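# Unroll a rolled necktie and lay it flat, folded

## Task

Unroll the rolled-up, folded necktie and leave it flat on the table. At the end it must be doubled over once, stretched to its full length and flat everywhere (the bend at the fold may remain a small loop), roughly aligned and roughly straight, spread to its full width, with no extra folds and nothing hanging past the table edge. Dropping the tie so it settles into place is allowed.

## Robot and tools

Robot: two arms, left_arm and right_arm, each ending in a five-finger hand (left_arm has a left hand, the mirror of the right one). In the scene frame the origin sits at table-top height midway between the nominal bases, +x points out over the table, +z up, and left_arm is on the +y side. Calibrated bases: left_arm at (+0.017, +0.334, +0.007) m, right_arm at (+0.015, -0.273, +0.022) m. Camera image sides do not match arm names.

Hand point: a point fixed to the palm, 0.05 m in front of it and 0.15 m from the wrist face along the fingers. Its +z runs along straight fingers, +y out of the palm, +x across the palm away from the thumb (toward the thumb for the left hand). Straight fingertips reach 0.06-0.07 m past it along +z, 0.06 m behind it along -y. A wrist bracket on the little-finger side can strike things. Resting positions often sit 1-5 cm below the commanded pose from friction and weight; that is not contact. Small rotations can shift the hand point a lot.

Row layout (used by execute_actions and move): one flat list of 28 numbers, each in [-1, 1], covering both arms even when one is idle. Order: left dx, dy, dz, rx, ry, rz; left thumb_turn, thumb_bend, index, middle, ring, little; left force_limit, speed; then the same 14 for the right arm. The six pose numbers are an offset, not a pose: they are measured in the axes of that arm's current Hand target and counted from that Hand target as it stood when the action or move began. 1.0 equals 0.6 m for dx/dy/dz and 180 degrees for the rotation vector rx, ry, rz. Sending six zeros re-requests the existing Hand target. Orientation is clipped to within 40 degrees of the measured one each step.

Hand numbers are absolute targets, not offsets. thumb_turn -1 beside palm, +1 opposite fingers; thumb_bend -1 straight, +1 fully bent; each finger -1 straight, +1 curled. force_limit maps -1..+1 to about 0..10 N at the fingertip (0..15 N for the two thumb motors). speed rises linearly from near zero at -1 to full at +0.48 and stays full above; full travel takes 0.49 s. There is no 'unchanged' value: to keep a hand as is, repeat the last eight numbers you actually sent it (before any were sent, use its hand_measured plus hand_force_limit and hand_speed). Grasps need the thumb turned in front; objects 0.035-0.065 m thick, handles down to about 0.025 m. For a soft grip close at speed -0.94 or lower. To grip harder, raise force_limit and send a more-closed target than hand_measured; to loosen, send a more open one.

Tools:
- execute_actions(actions, cameras): actions is a list of actions, each a table of up to 15 rows (one row per 1/30 s step; a short table repeats its last row). Every row counts from the action's starting Hand target, not the previous row. Images come back only for an empty list or when cameras names them (["all"], names, or []).
- move(target, speed, blend, blocking, cameras): target is one 28-number row or up to 15 rows; all offsets in a list count from the same starting Hand targets. speed is path top speed in m/s, 0.002 to 4.3 (default 0.25; rotation up to twice that in rad/s), one value or one per target. blend in metres rounds corners (0 = stop at each). blocking=false returns after about 0.5 s while motion continues. Paths do not avoid obstacles or the other arm; avoid routing near an arm's own base. Faster moves lag more and hit harder.
- wait(seconds 0 to 10, cameras): holds last commands.
- stop(cameras): brakes a running move.
- zoom_image(camera, region [x0,y0,x1,y1] pixels, at most 504x504): enlarges the latest image of cam_high, cam_low, cam_roll_left, cam_roll_right, cam_left_wrist or cam_right_wrist (each 672x504).
- show_instructions(): shows reference pages.
- finished_scene(scene): integer scene number; ends the scene irreversibly.

Results: end_effector_position (m) and end_effector_quat_wxyz in the scene frame; Hand target (base for the next offsets); joint positions, velocities (may be omitted when all within noise), torques (with offsets and noise; numbers 3 and 4 wrap at ±28 N m); hand_measured, hand_stopped_by (moving, target, force, stalled, fault), hand_load_n (positive pushes a finger open; a lost grip shows as load near 0); motor temperatures; scene number. A move adds a 'move:' line: done, off_target, moving, held or fault, plus limits such as paced (pose clipped) or held (steps withheld). done means at rest within 10 mm and 2 degrees; it says nothing about touching.

Avoid: letting the tie or anything go off the table edge, releasing moving items, fast impacts, hard presses into the table, contact or squeezing between the two hands, excessive finger loads, and holding arms stretched or pushing against unreachable poses (motors overheat: MOTOR HOT at 85 °C, arm drops at 100 °C). A blocked arm keeps pressing; command its target back past the hand point to release. Objects may occasionally get a brief external nudge.

Each tool is called after "Call:" as a command line: name --argument value for each argument, lists and objects as JSON in quotes; but a table of rows of numbers goes row by row, as --pt "numbers of a row", without its own name.

Reference images:

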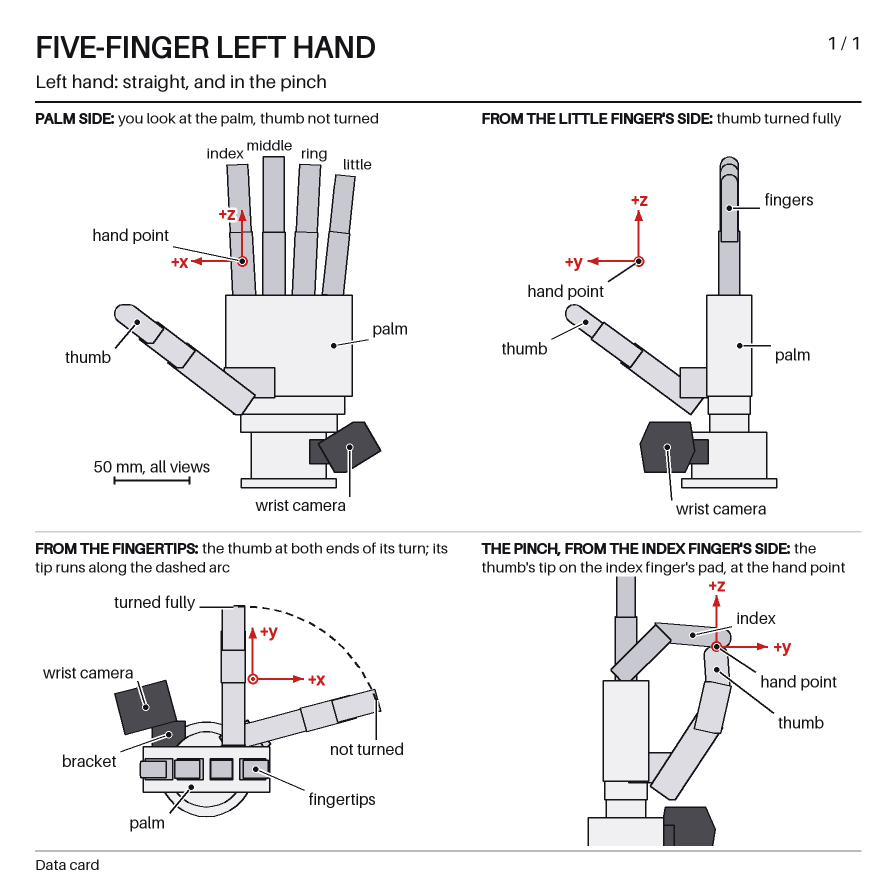

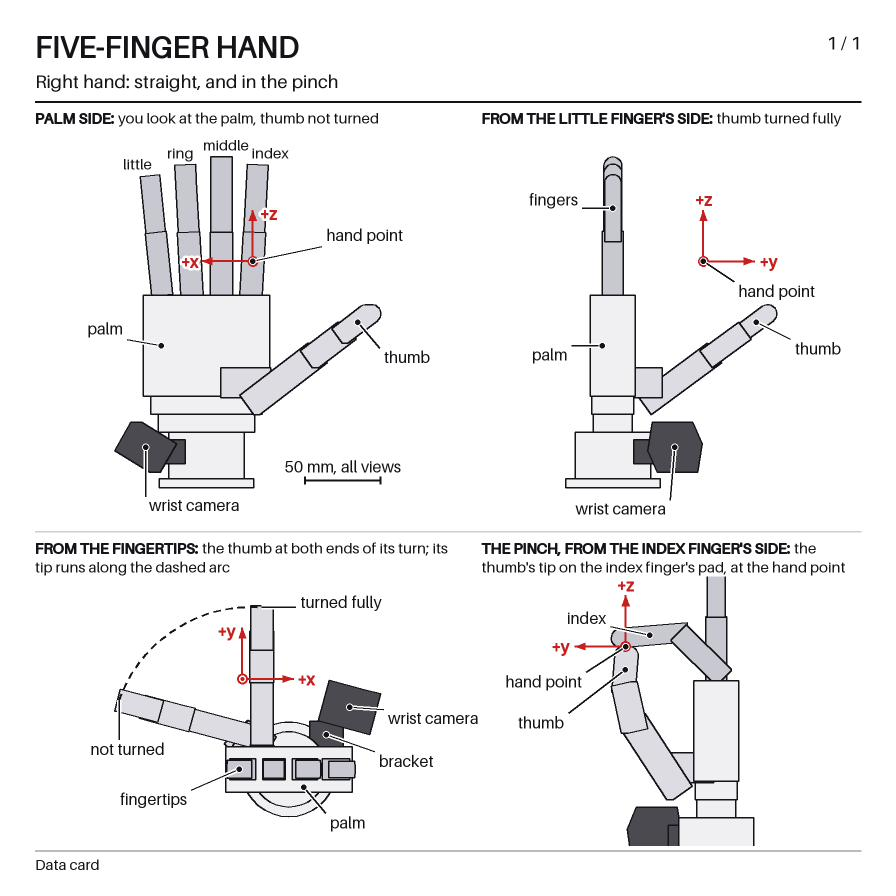

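## Session

Call:
execute_actions --actions '[]'

Scene clock: 0.00 s.
left_arm: end_effector_position=(+0.5890, -0.0641, +0.3168) hand_measured=(-1.000, -1.000, -1.000, -1.000, -1.000, -1.000) hand_load_n=(+0.0, +0.0, +0.0, +0.0, +0.0, +0.0) hand_stopped_by=(target, target, target, target, target, target) hand_force_limit=0.00 hand_speed=-0.80 end_effector_quat_wxyz=(-0.086, -0.443, +0.830, -0.327) | right_arm: end_effector_position=(+0.8774, -0.2313, +0.2394) hand_measured=(-1.000, -1.000, -1.000, -1.000, -1.000, -1.000) hand_load_n=(+0.0, +0.0, +0.0, +0.0, +0.0, +0.0) hand_stopped_by=(target, target, target, target, target, target) hand_force_limit=0.00 hand_speed=-0.80 end_effector_quat_wxyz=(+0.277, +0.057, +0.918, +0.279)
Joint positions: left_arm=[-0.435 2.111 2.431 -1.421 0.525 0.031] | right_arm=[-0.108 2.268 2.236 -0.935 -0.576 1.751]
Joint velocities: within noise
Joint torques (N m): no reading
Motor temperatures (°C): left_arm=[28 36 27 24 28 27] | right_arm=[24 33 21 25 25 26]
Heat: left arm: hottest shoulder 36 °C; right arm: hottest shoulder 33 °C.
Hand target: left_arm +0.5928, -0.0658, +0.3207; -0.081, -0.441, +0.830, -0.332 | right_arm +0.8817, -0.2319, +0.2427; +0.283, +0.055, +0.916, +0.278

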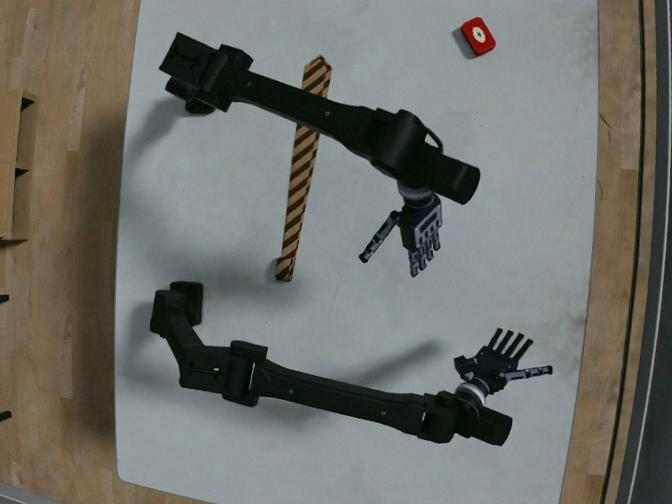

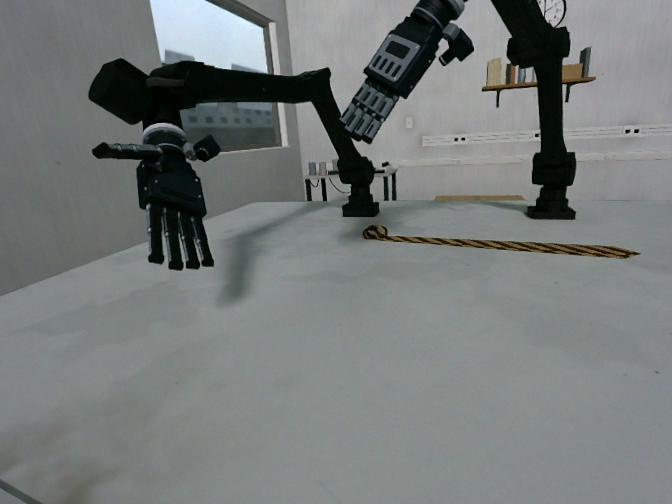

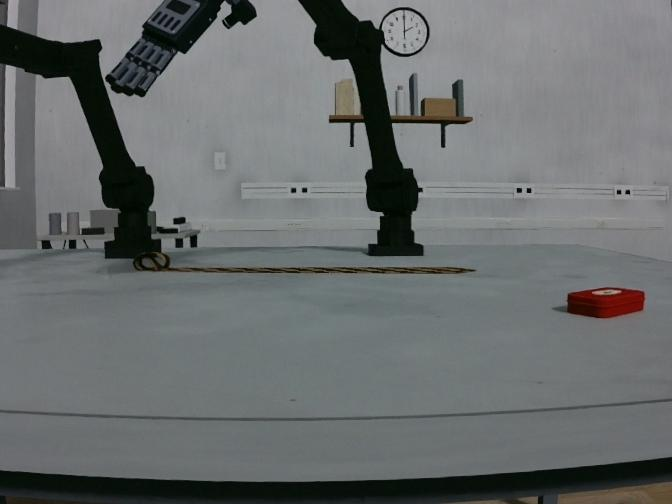

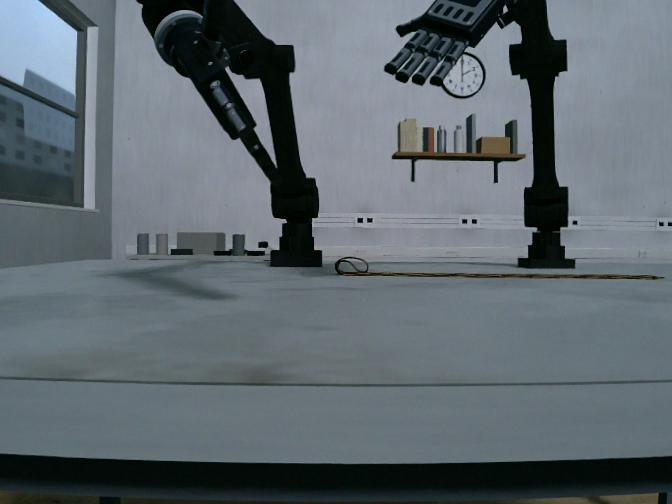

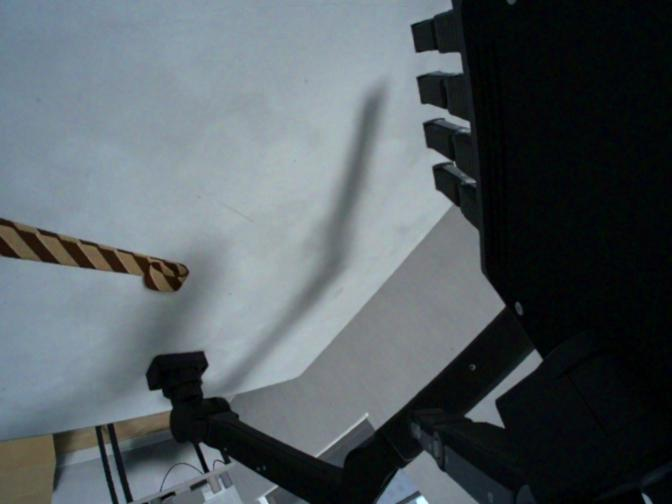

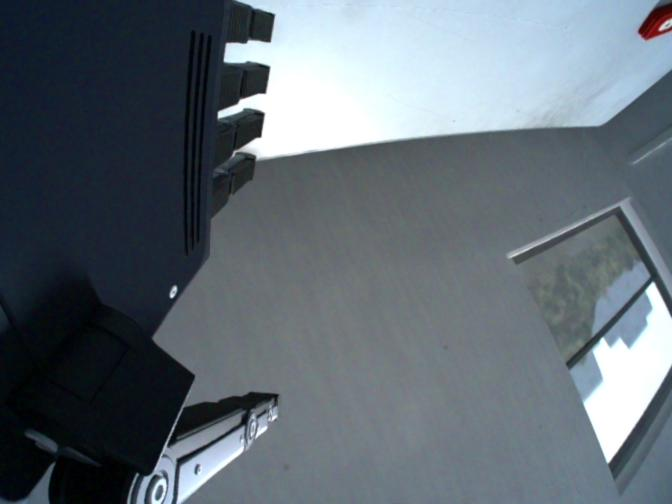

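Call:
zoom_image --camera "cam_high" --region '[220, 40, 400, 300]'

Call:
zoom_image --camera "cam_low" --region '[350, 210, 650, 270]'

Call:
zoom_image --camera "cam_roll_left" --region '[100, 230, 300, 290]'

Call:
zoom_image --camera "cam_left_wrist" --region '[0, 190, 240, 320]'

Scaled by 1.938 from the camera's 672x504 image, which has a finer 960x720 frame.

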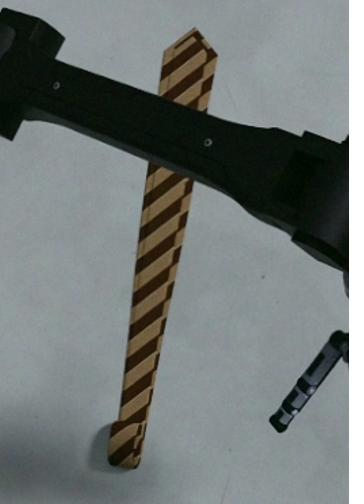

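Scaled by 1.680 from the camera's 672x504 image, which has a finer 960x720 frame.

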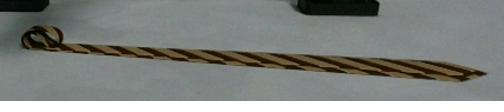

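Scaled by 2.520 from the camera's 672x504 image, which has a finer 960x720 frame.

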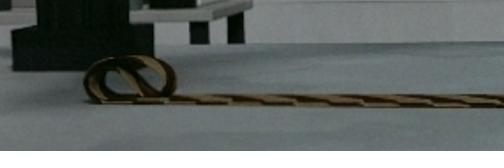

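Scaled by 2.100 from the camera's 672x504 image, which has a finer 960x720 frame.

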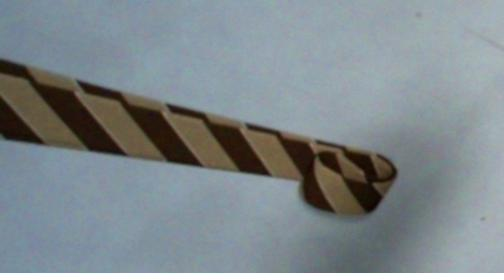

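Call:
move --target '[0.195,0.543,0.032,-0.224,-0.055,0.298,-1,-1,-1,-1,-1,-1,0,-0.8,0.044,-0.853,-0.704,0.122,-0.135,0.171,-1,-1,-1,-1,-1,-1,0,-0.8]' --speed 0.35 --cameras '["cam_high","cam_low","cam_left_wrist"]'

Scene clock: 63.30 s.
left_arm: end_effector_position=(+0.2710, -0.0357, +0.1962) hand_measured=(-1.000, -1.000, -1.000, -1.000, -1.000, -1.000) hand_load_n=(+0.0, +0.0, +0.0, +0.0, +0.0, +0.0) hand_stopped_by=(target, target, target, target, target, target) hand_force_limit=0.00 hand_speed=-0.80 end_effector_quat_wxyz=(-0.001, -0.005, +1.000, +0.001) | right_arm: end_effector_position=(+0.6516, -0.8511, +0.2385) hand_measured=(-1.000, -1.000, -1.000, -1.000, -1.000, -1.000) hand_load_n=(+0.0, +0.0, +0.0, +0.0, +0.0, +0.0) hand_stopped_by=(target, target, target, target, target, target) hand_force_limit=0.00 hand_speed=-0.80 end_effector_quat_wxyz=(+0.365, +0.400, +0.827, +0.150)
Joint positions: left_arm=[-0.988 1.696 1.59 -1.467 0.001 0.578] | right_arm=[-0.895 2.254 2.207 -0.917 -0.577 1.744]
Joint torques (N m): left_arm=[0.38 -16.26 6.71 -0.09 -0.09 0.21] | right_arm=[1.03 -19.37 11.32 0.92 -0.37 0.02]
Motor temperatures (°C): left_arm=[27 40 32 24 27 26] | right_arm=[24 39 27 25 24 24]
Heat: left arm: hottest shoulder 40 °C; right arm: hottest shoulder 39 °C.
Hand target: left_arm +0.2699, -0.0298, +0.1996; +0.000, +0.000, +1.000, +0.000 | right_arm +0.6571, -0.8568, +0.2423; +0.368, +0.401, +0.826, +0.149
Off the commanded pose: left_arm 0.007 m, 1 deg | right_arm 0.009 m, 0 deg.
move: done
camera_calibration:
cam_left_wrist: T_world_to_cam=[[-0.284944, -0.958396, -0.0168716, 0.0515211], [-0.821117, 0.234972, 0.52015, 0.127894], [-0.494545, 0.162067, -0.853908, 0.421724], [0, 0, 0, 1]] pos_world=[0.328258, -0.0490214, 0.294459]
Images, in order (width x height): cam_high 672x504, cam_low 672x504, cam_left_wrist 672x504.

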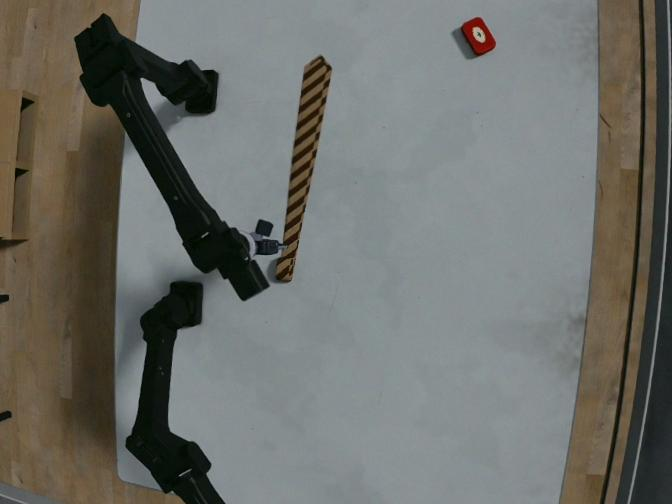

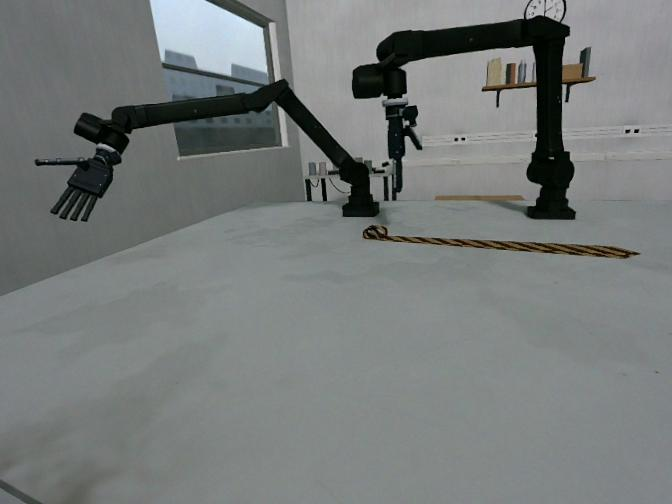

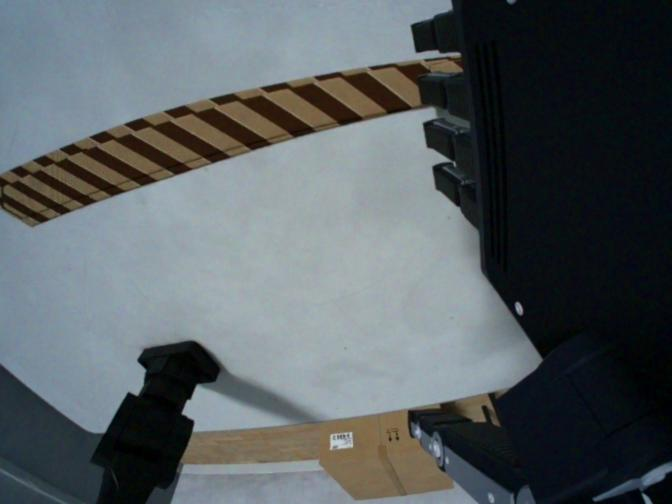

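Call:
move --pt "0 0 0.194 0 0 0 -1 -1 -1 -1 -1 -1 0 -0.8 0 0 0 0 0 0 -1 -1 -1 -1 -1 -1 0 -0.8" --pt "0 -0.27 0.194 0 0 0 -1 -1 -1 -1 -1 -1 0 -0.8 0 0 0 0 0 0 -1 -1 -1 -1 -1 -1 0 -0.8" --speed '[0.25,0.15]' --cameras '["cam_high","cam_low","cam_roll_left","cam_roll_right","cam_left_wrist"]'

Scene clock: 72.17 s.
left_arm: end_effector_position=(+0.2679, -0.1740, +0.0822) hand_measured=(-1.000, -1.000, -1.000, -1.000, -1.000, -1.000) hand_load_n=(+0.0, +0.0, +0.0, +0.0, +0.0, +0.0) hand_stopped_by=(target, target, target, target, target, target) hand_force_limit=0.00 hand_speed=-0.80 end_effector_quat_wxyz=(-0.004, +0.002, +1.000, +0.007) | right_arm: end_effector_position=(+0.6516, -0.8511, +0.2385) hand_measured=(-1.000, -1.000, -1.000, -1.000, -1.000, -1.000) hand_load_n=(+0.0, -0.5, +0.0, +0.0, +0.0, +0.0) hand_stopped_by=(target, target, target, target, target, target) hand_force_limit=0.00 hand_speed=-0.80 end_effector_quat_wxyz=(+0.365, +0.400, +0.827, +0.150)
Joint positions: left_arm=[-1.115 2.08 1.855 -1.36 0.001 0.465] | right_arm=[-0.895 2.254 2.207 -0.917 -0.577 1.744]
Joint torques (N m): left_arm=[-0.5 -17.55 11.85 -0.53 -0.07 -0.03] | right_arm=[1.26 -19.43 11.33 1.02 -0.38 0.02]
Heat: left arm: hottest shoulder 40 °C; right arm: hottest shoulder 40 °C.
Hand target: left_arm +0.2700, -0.1920, +0.0835; +0.001, +0.000, +1.000, -0.001 | right_arm +0.6570, -0.8568, +0.2422; +0.368, +0.401, +0.826, +0.149
Off the commanded pose: left_arm 0.018 m, 1 deg | right_arm 0.009 m, 0 deg.
move: off_target (left_arm)
camera_calibration:
cam_left_wrist: T_world_to_cam=[[-0.298116, -0.954154, -0.0267932, -0.0788454], [-0.815108, 0.239865, 0.527318, 0.21579], [-0.496715, 0.179041, -0.849246, 0.348278], [0, 0, 0, 1]] pos_world=[0.325382, -0.189347, 0.17987]
Images, in order (width x height): cam_high 672x504, cam_low 672x504, cam_roll_left 672x504, cam_roll_right 672x504, cam_left_wrist 672x504.

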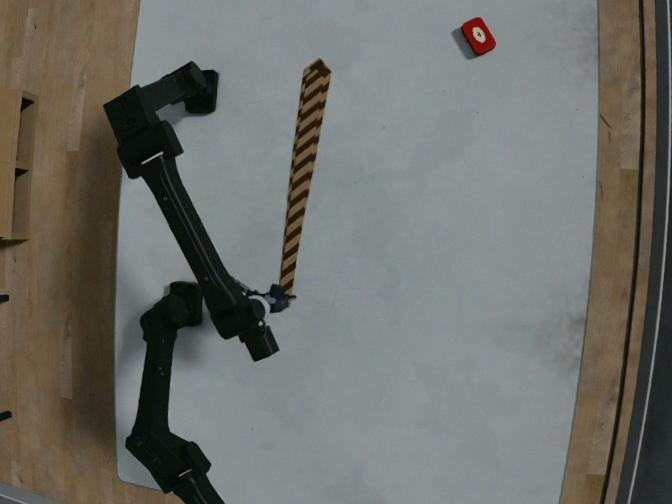

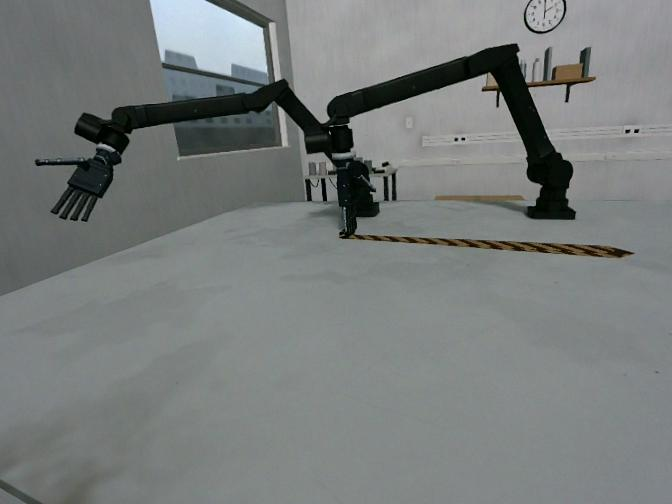

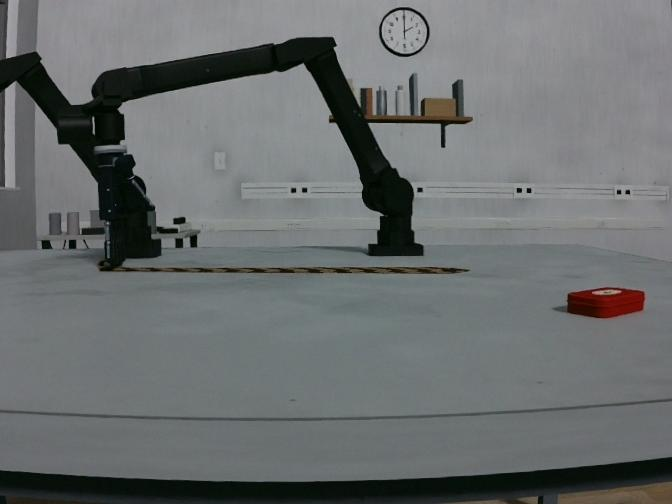

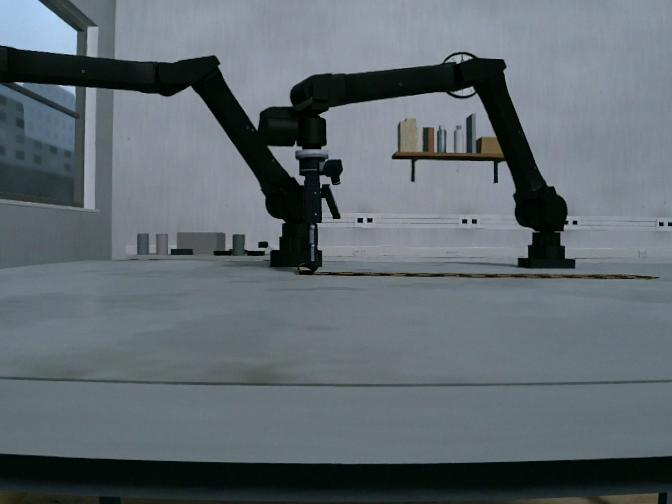

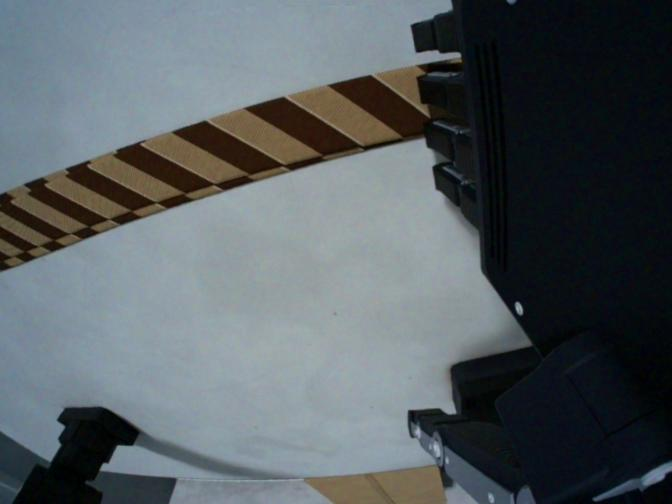

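Call:
move --target '[0.01,-0.25,0,0,0,0,-1,-1,-1,-1,-1,-1,0,-0.8,0,0,0,0,0,0,-1,-1,-1,-1,-1,-1,0,-0.8]' --speed 0.15 --cameras '["cam_high","cam_low","cam_roll_left","cam_roll_right"]'

Call:
zoom_image --camera "cam_high" --region '[200, 40, 400, 370]'

Call:
zoom_image --camera "cam_roll_right" --region '[220, 220, 420, 300]'

Scene clock: 77.83 s.
left_arm: end_effector_position=(+0.2680, -0.3314, +0.0882) hand_measured=(-1.000, -1.000, -1.000, -1.000, -1.000, -1.000) hand_load_n=(+0.0, +0.0, +0.0, +0.0, +0.0, +0.0) hand_stopped_by=(target, target, target, target, target, target) hand_force_limit=0.00 hand_speed=-0.80 end_effector_quat_wxyz=(+0.018, +0.001, +0.999, -0.047) | right_arm: end_effector_position=(+0.6516, -0.8511, +0.2385) hand_measured=(-1.000, -1.000, -1.000, -1.000, -1.000, -1.000) hand_load_n=(+0.0, +0.0, +0.0, +0.0, +0.0, +0.0) hand_stopped_by=(target, target, target, target, target, target) hand_force_limit=0.00 hand_speed=-0.80 end_effector_quat_wxyz=(+0.365, +0.400, +0.827, +0.150)
Joint positions: left_arm=[-1.204 2.567 2.766 -1.67 0.001 0.373] | right_arm=[-0.895 2.254 2.207 -0.917 -0.577 1.744]
Joint torques (N m): left_arm=[-0.56 -22.36 12 -0.25 -0.09 -0.04] | right_arm=[1.32 -19.43 11.33 1.03 -0.38 0.01]
Heat: left arm: hottest shoulder 39 °C; right arm: hottest shoulder 40 °C.
Hand target: left_arm +0.2639, -0.3419, +0.0835; +0.001, +0.000, +1.000, +0.000 | right_arm +0.6570, -0.8568, +0.2422; +0.368, +0.401, +0.826, +0.149
Off the commanded pose: left_arm 0.012 m, 6 deg | right_arm 0.009 m, 0 deg.
joint sent to its limit (left arm) — joint 4 (wrist pitch), lower limit. The joint targets are off in orientation, not in position.
move: off_target (left_arm)
Images, in order (width x height): cam_high 672x504, cam_low 672x504, cam_roll_left 672x504, cam_roll_right 672x504.

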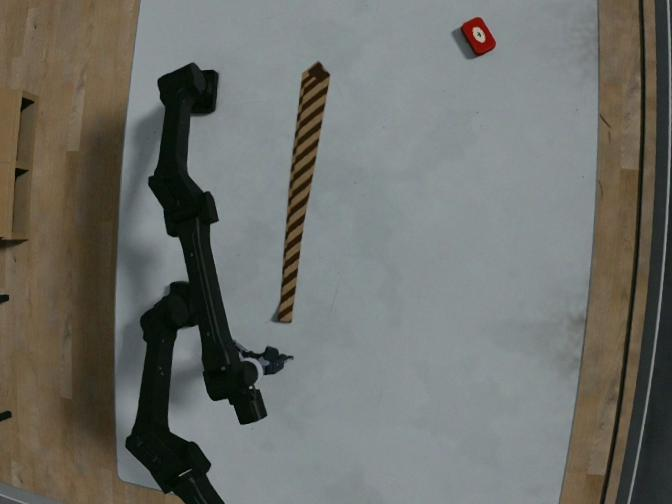

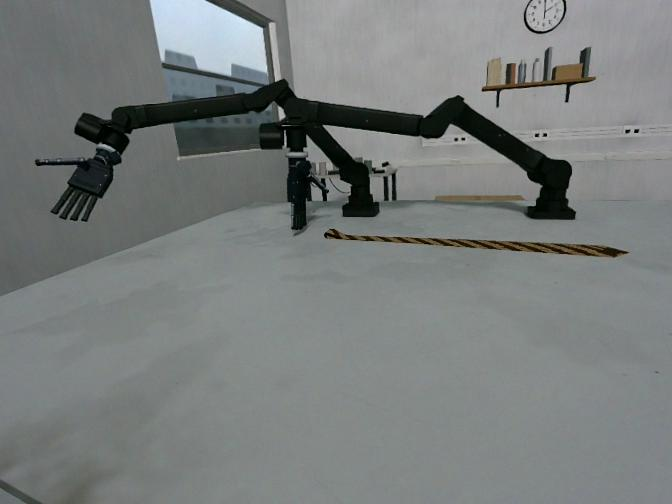

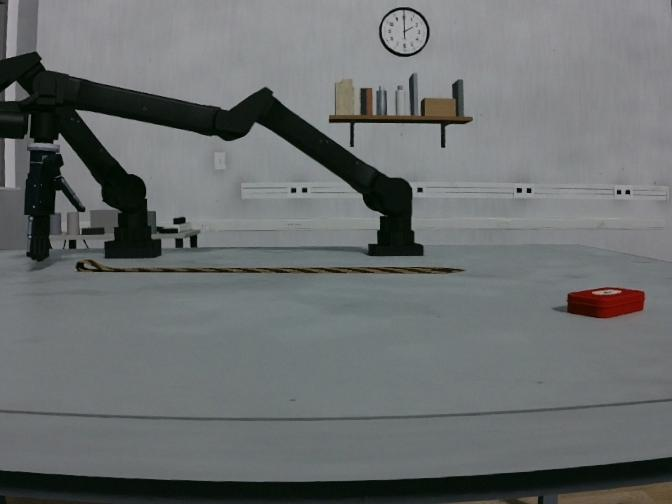

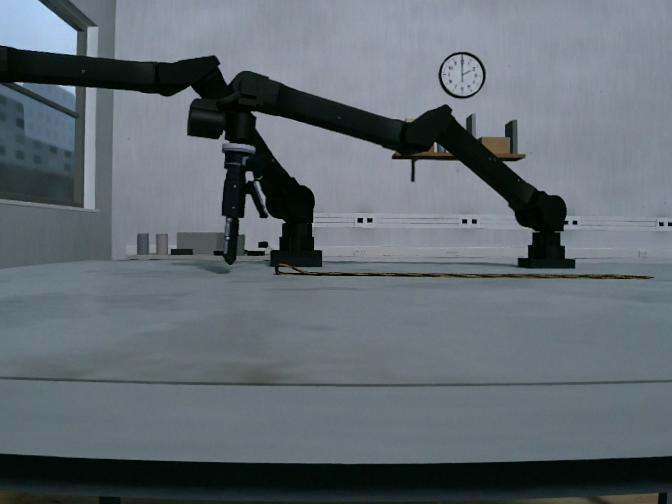

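Scaled by 1.527 from the camera's 672x504 image, which has a finer 960x720 frame.

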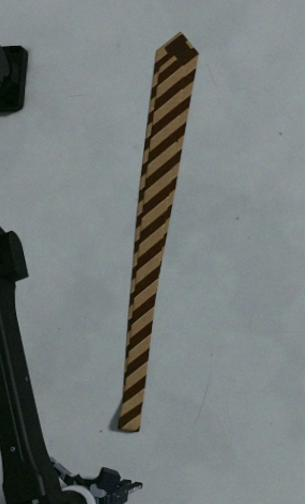

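Scaled by 2.520 from the camera's 672x504 image, which has a finer 960x720 frame.

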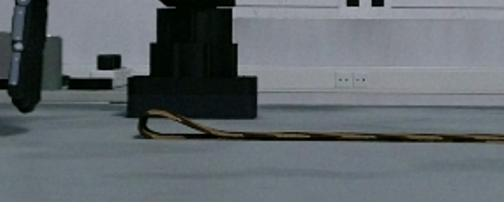

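Call:
zoom_image --camera "cam_low" --region '[310, 215, 430, 260]'

Call:
zoom_image --camera "cam_high" --region '[260, 230, 320, 335]'

Call:
zoom_image --camera "cam_roll_right" --region '[265, 255, 345, 285]'

Call:
zoom_image --camera "cam_high" --region '[285, 50, 345, 155]'

Scaled by 4.200 from the camera's 672x504 image, which has a finer 960x720 frame.

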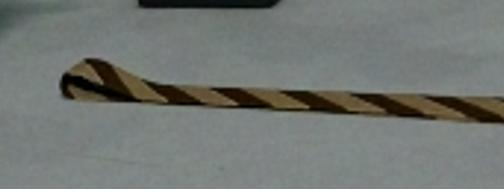

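Scaled by 4.800 from the camera's 672x504 image, which has a finer 960x720 frame.

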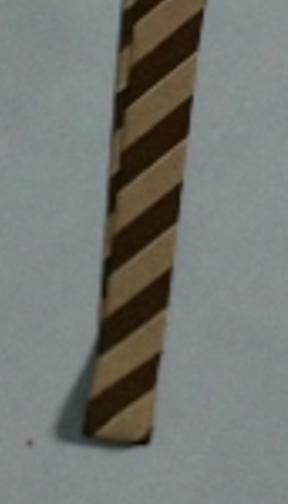

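Scaled by 6.300 from the camera's 672x504 image, which has a finer 960x720 frame.

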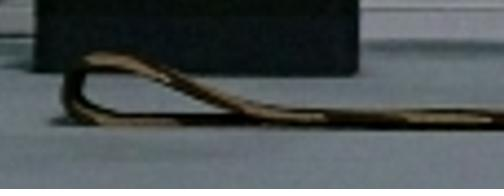

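Scaled by 4.800 from the camera's 672x504 image, which has a finer 960x720 frame.

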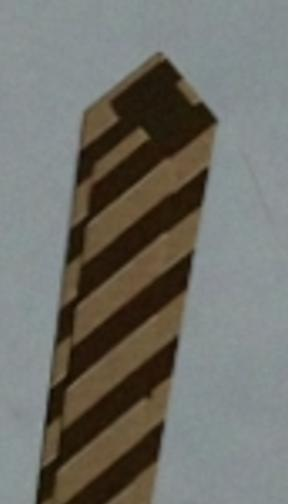

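Call:
move --pt "0 0.01 -0.13 0 0 0 -1 -1 -1 -1 -1 -1 0 -0.8 0 0 0 0 0 0 -1 -1 -1 -1 -1 -1 0 -0.8" --pt "0 0.195 -0.13 0 0 0 -1 -1 -1 -1 -1 -1 0 -0.8 0 0 0 0 0 0 -1 -1 -1 -1 -1 -1 0 -0.8" --pt "0 0.195 0.010 0 0 0 -1 -1 -1 -1 -1 -1 0 -0.8 0 0 0 0 0 0 -1 -1 -1 -1 -1 -1 0 -0.8" --pt "0 0.195 -0.16 0 0 0 -1 -1 -1 -1 -1 -1 0 -0.8 0 0 0 0 0 0 -1 -1 -1 -1 -1 -1 0 -0.8" --speed '[0.25,0.25,0.12,0.15]' --blend '[0.02,0,0,0]' --cameras '["cam_high","cam_low","cam_roll_left","cam_roll_right"]'

Call:
zoom_image --camera "cam_roll_right" --region '[265, 255, 345, 285]'

Call:
zoom_image --camera "cam_low" --region '[310, 215, 430, 260]'

Scene clock: 94.30 s.
left_arm: end_effector_position=(+0.2572, -0.2163, +0.1613) hand_measured=(-1.000, -1.000, -1.000, -1.000, -1.000, -1.000) hand_load_n=(+0.0, +0.0, +0.0, +0.0, +0.0, +0.0) hand_stopped_by=(target, target, target, target, target, target) hand_force_limit=0.00 hand_speed=-0.80 end_effector_quat_wxyz=(-0.009, -0.005, +1.000, +0.020) | right_arm: end_effector_position=(+0.6516, -0.8511, +0.2385) hand_measured=(-1.000, -1.000, -1.000, -1.000, -1.000, -1.000) hand_load_n=(+0.0, -0.5, +0.0, +0.0, +0.0, +0.0) hand_stopped_by=(target, target, target, target, target, target) hand_force_limit=0.00 hand_speed=-0.80 end_effector_quat_wxyz=(+0.365, +0.400, +0.827, +0.150)
Joint positions: left_arm=[-1.156 2.193 2.248 -1.668 0 0.41] | right_arm=[-0.895 2.254 2.207 -0.917 -0.577 1.744]
Joint torques (N m): left_arm=[0.38 -21.66 11.45 -0.58 -0.08 0.21] | right_arm=[1.26 -19.49 11.32 1.02 -0.38 0.02]
Heat: left arm: hottest shoulder 40 °C; right arm: hottest shoulder 40 °C.
Hand target: left_arm +0.2638, -0.2248, +0.1794; +0.000, +0.000, +1.000, +0.000 | right_arm +0.6570, -0.8568, +0.2422; +0.368, +0.401, +0.826, +0.149
Off the commanded pose: left_arm 0.021 m, 3 deg | right_arm 0.009 m, 0 deg.
move: off_target (left_arm)
Images, in order (width x height): cam_high 672x504, cam_low 672x504, cam_roll_left 672x504, cam_roll_right 672x504.

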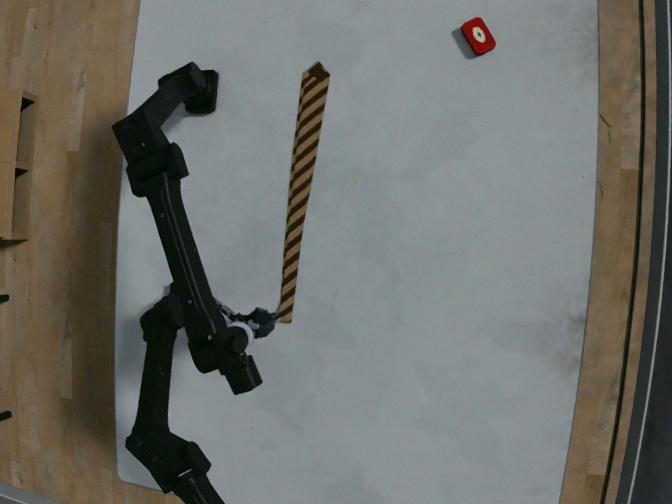

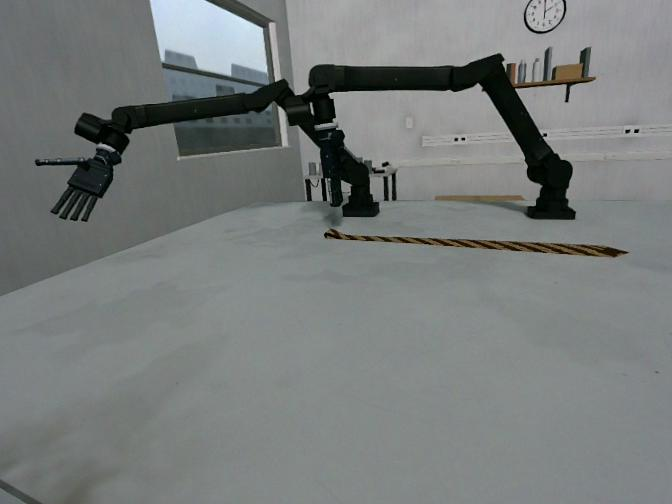

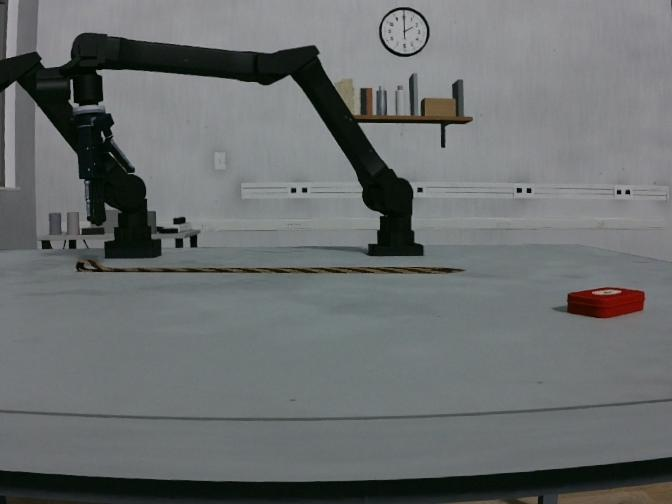

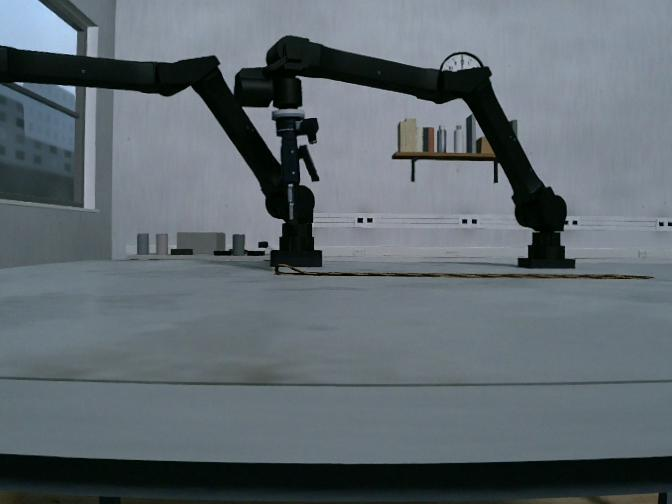

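Scaled by 6.300 from the camera's 672x504 image, which has a finer 960x720 frame.

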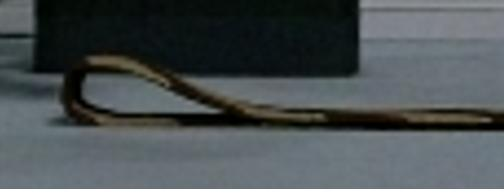

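Scaled by 4.200 from the camera's 672x504 image, which has a finer 960x720 frame.

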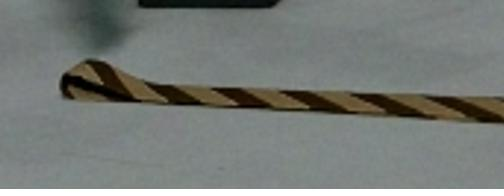

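Call:
finished_scene --scene 1

The scene is finished: the task was done.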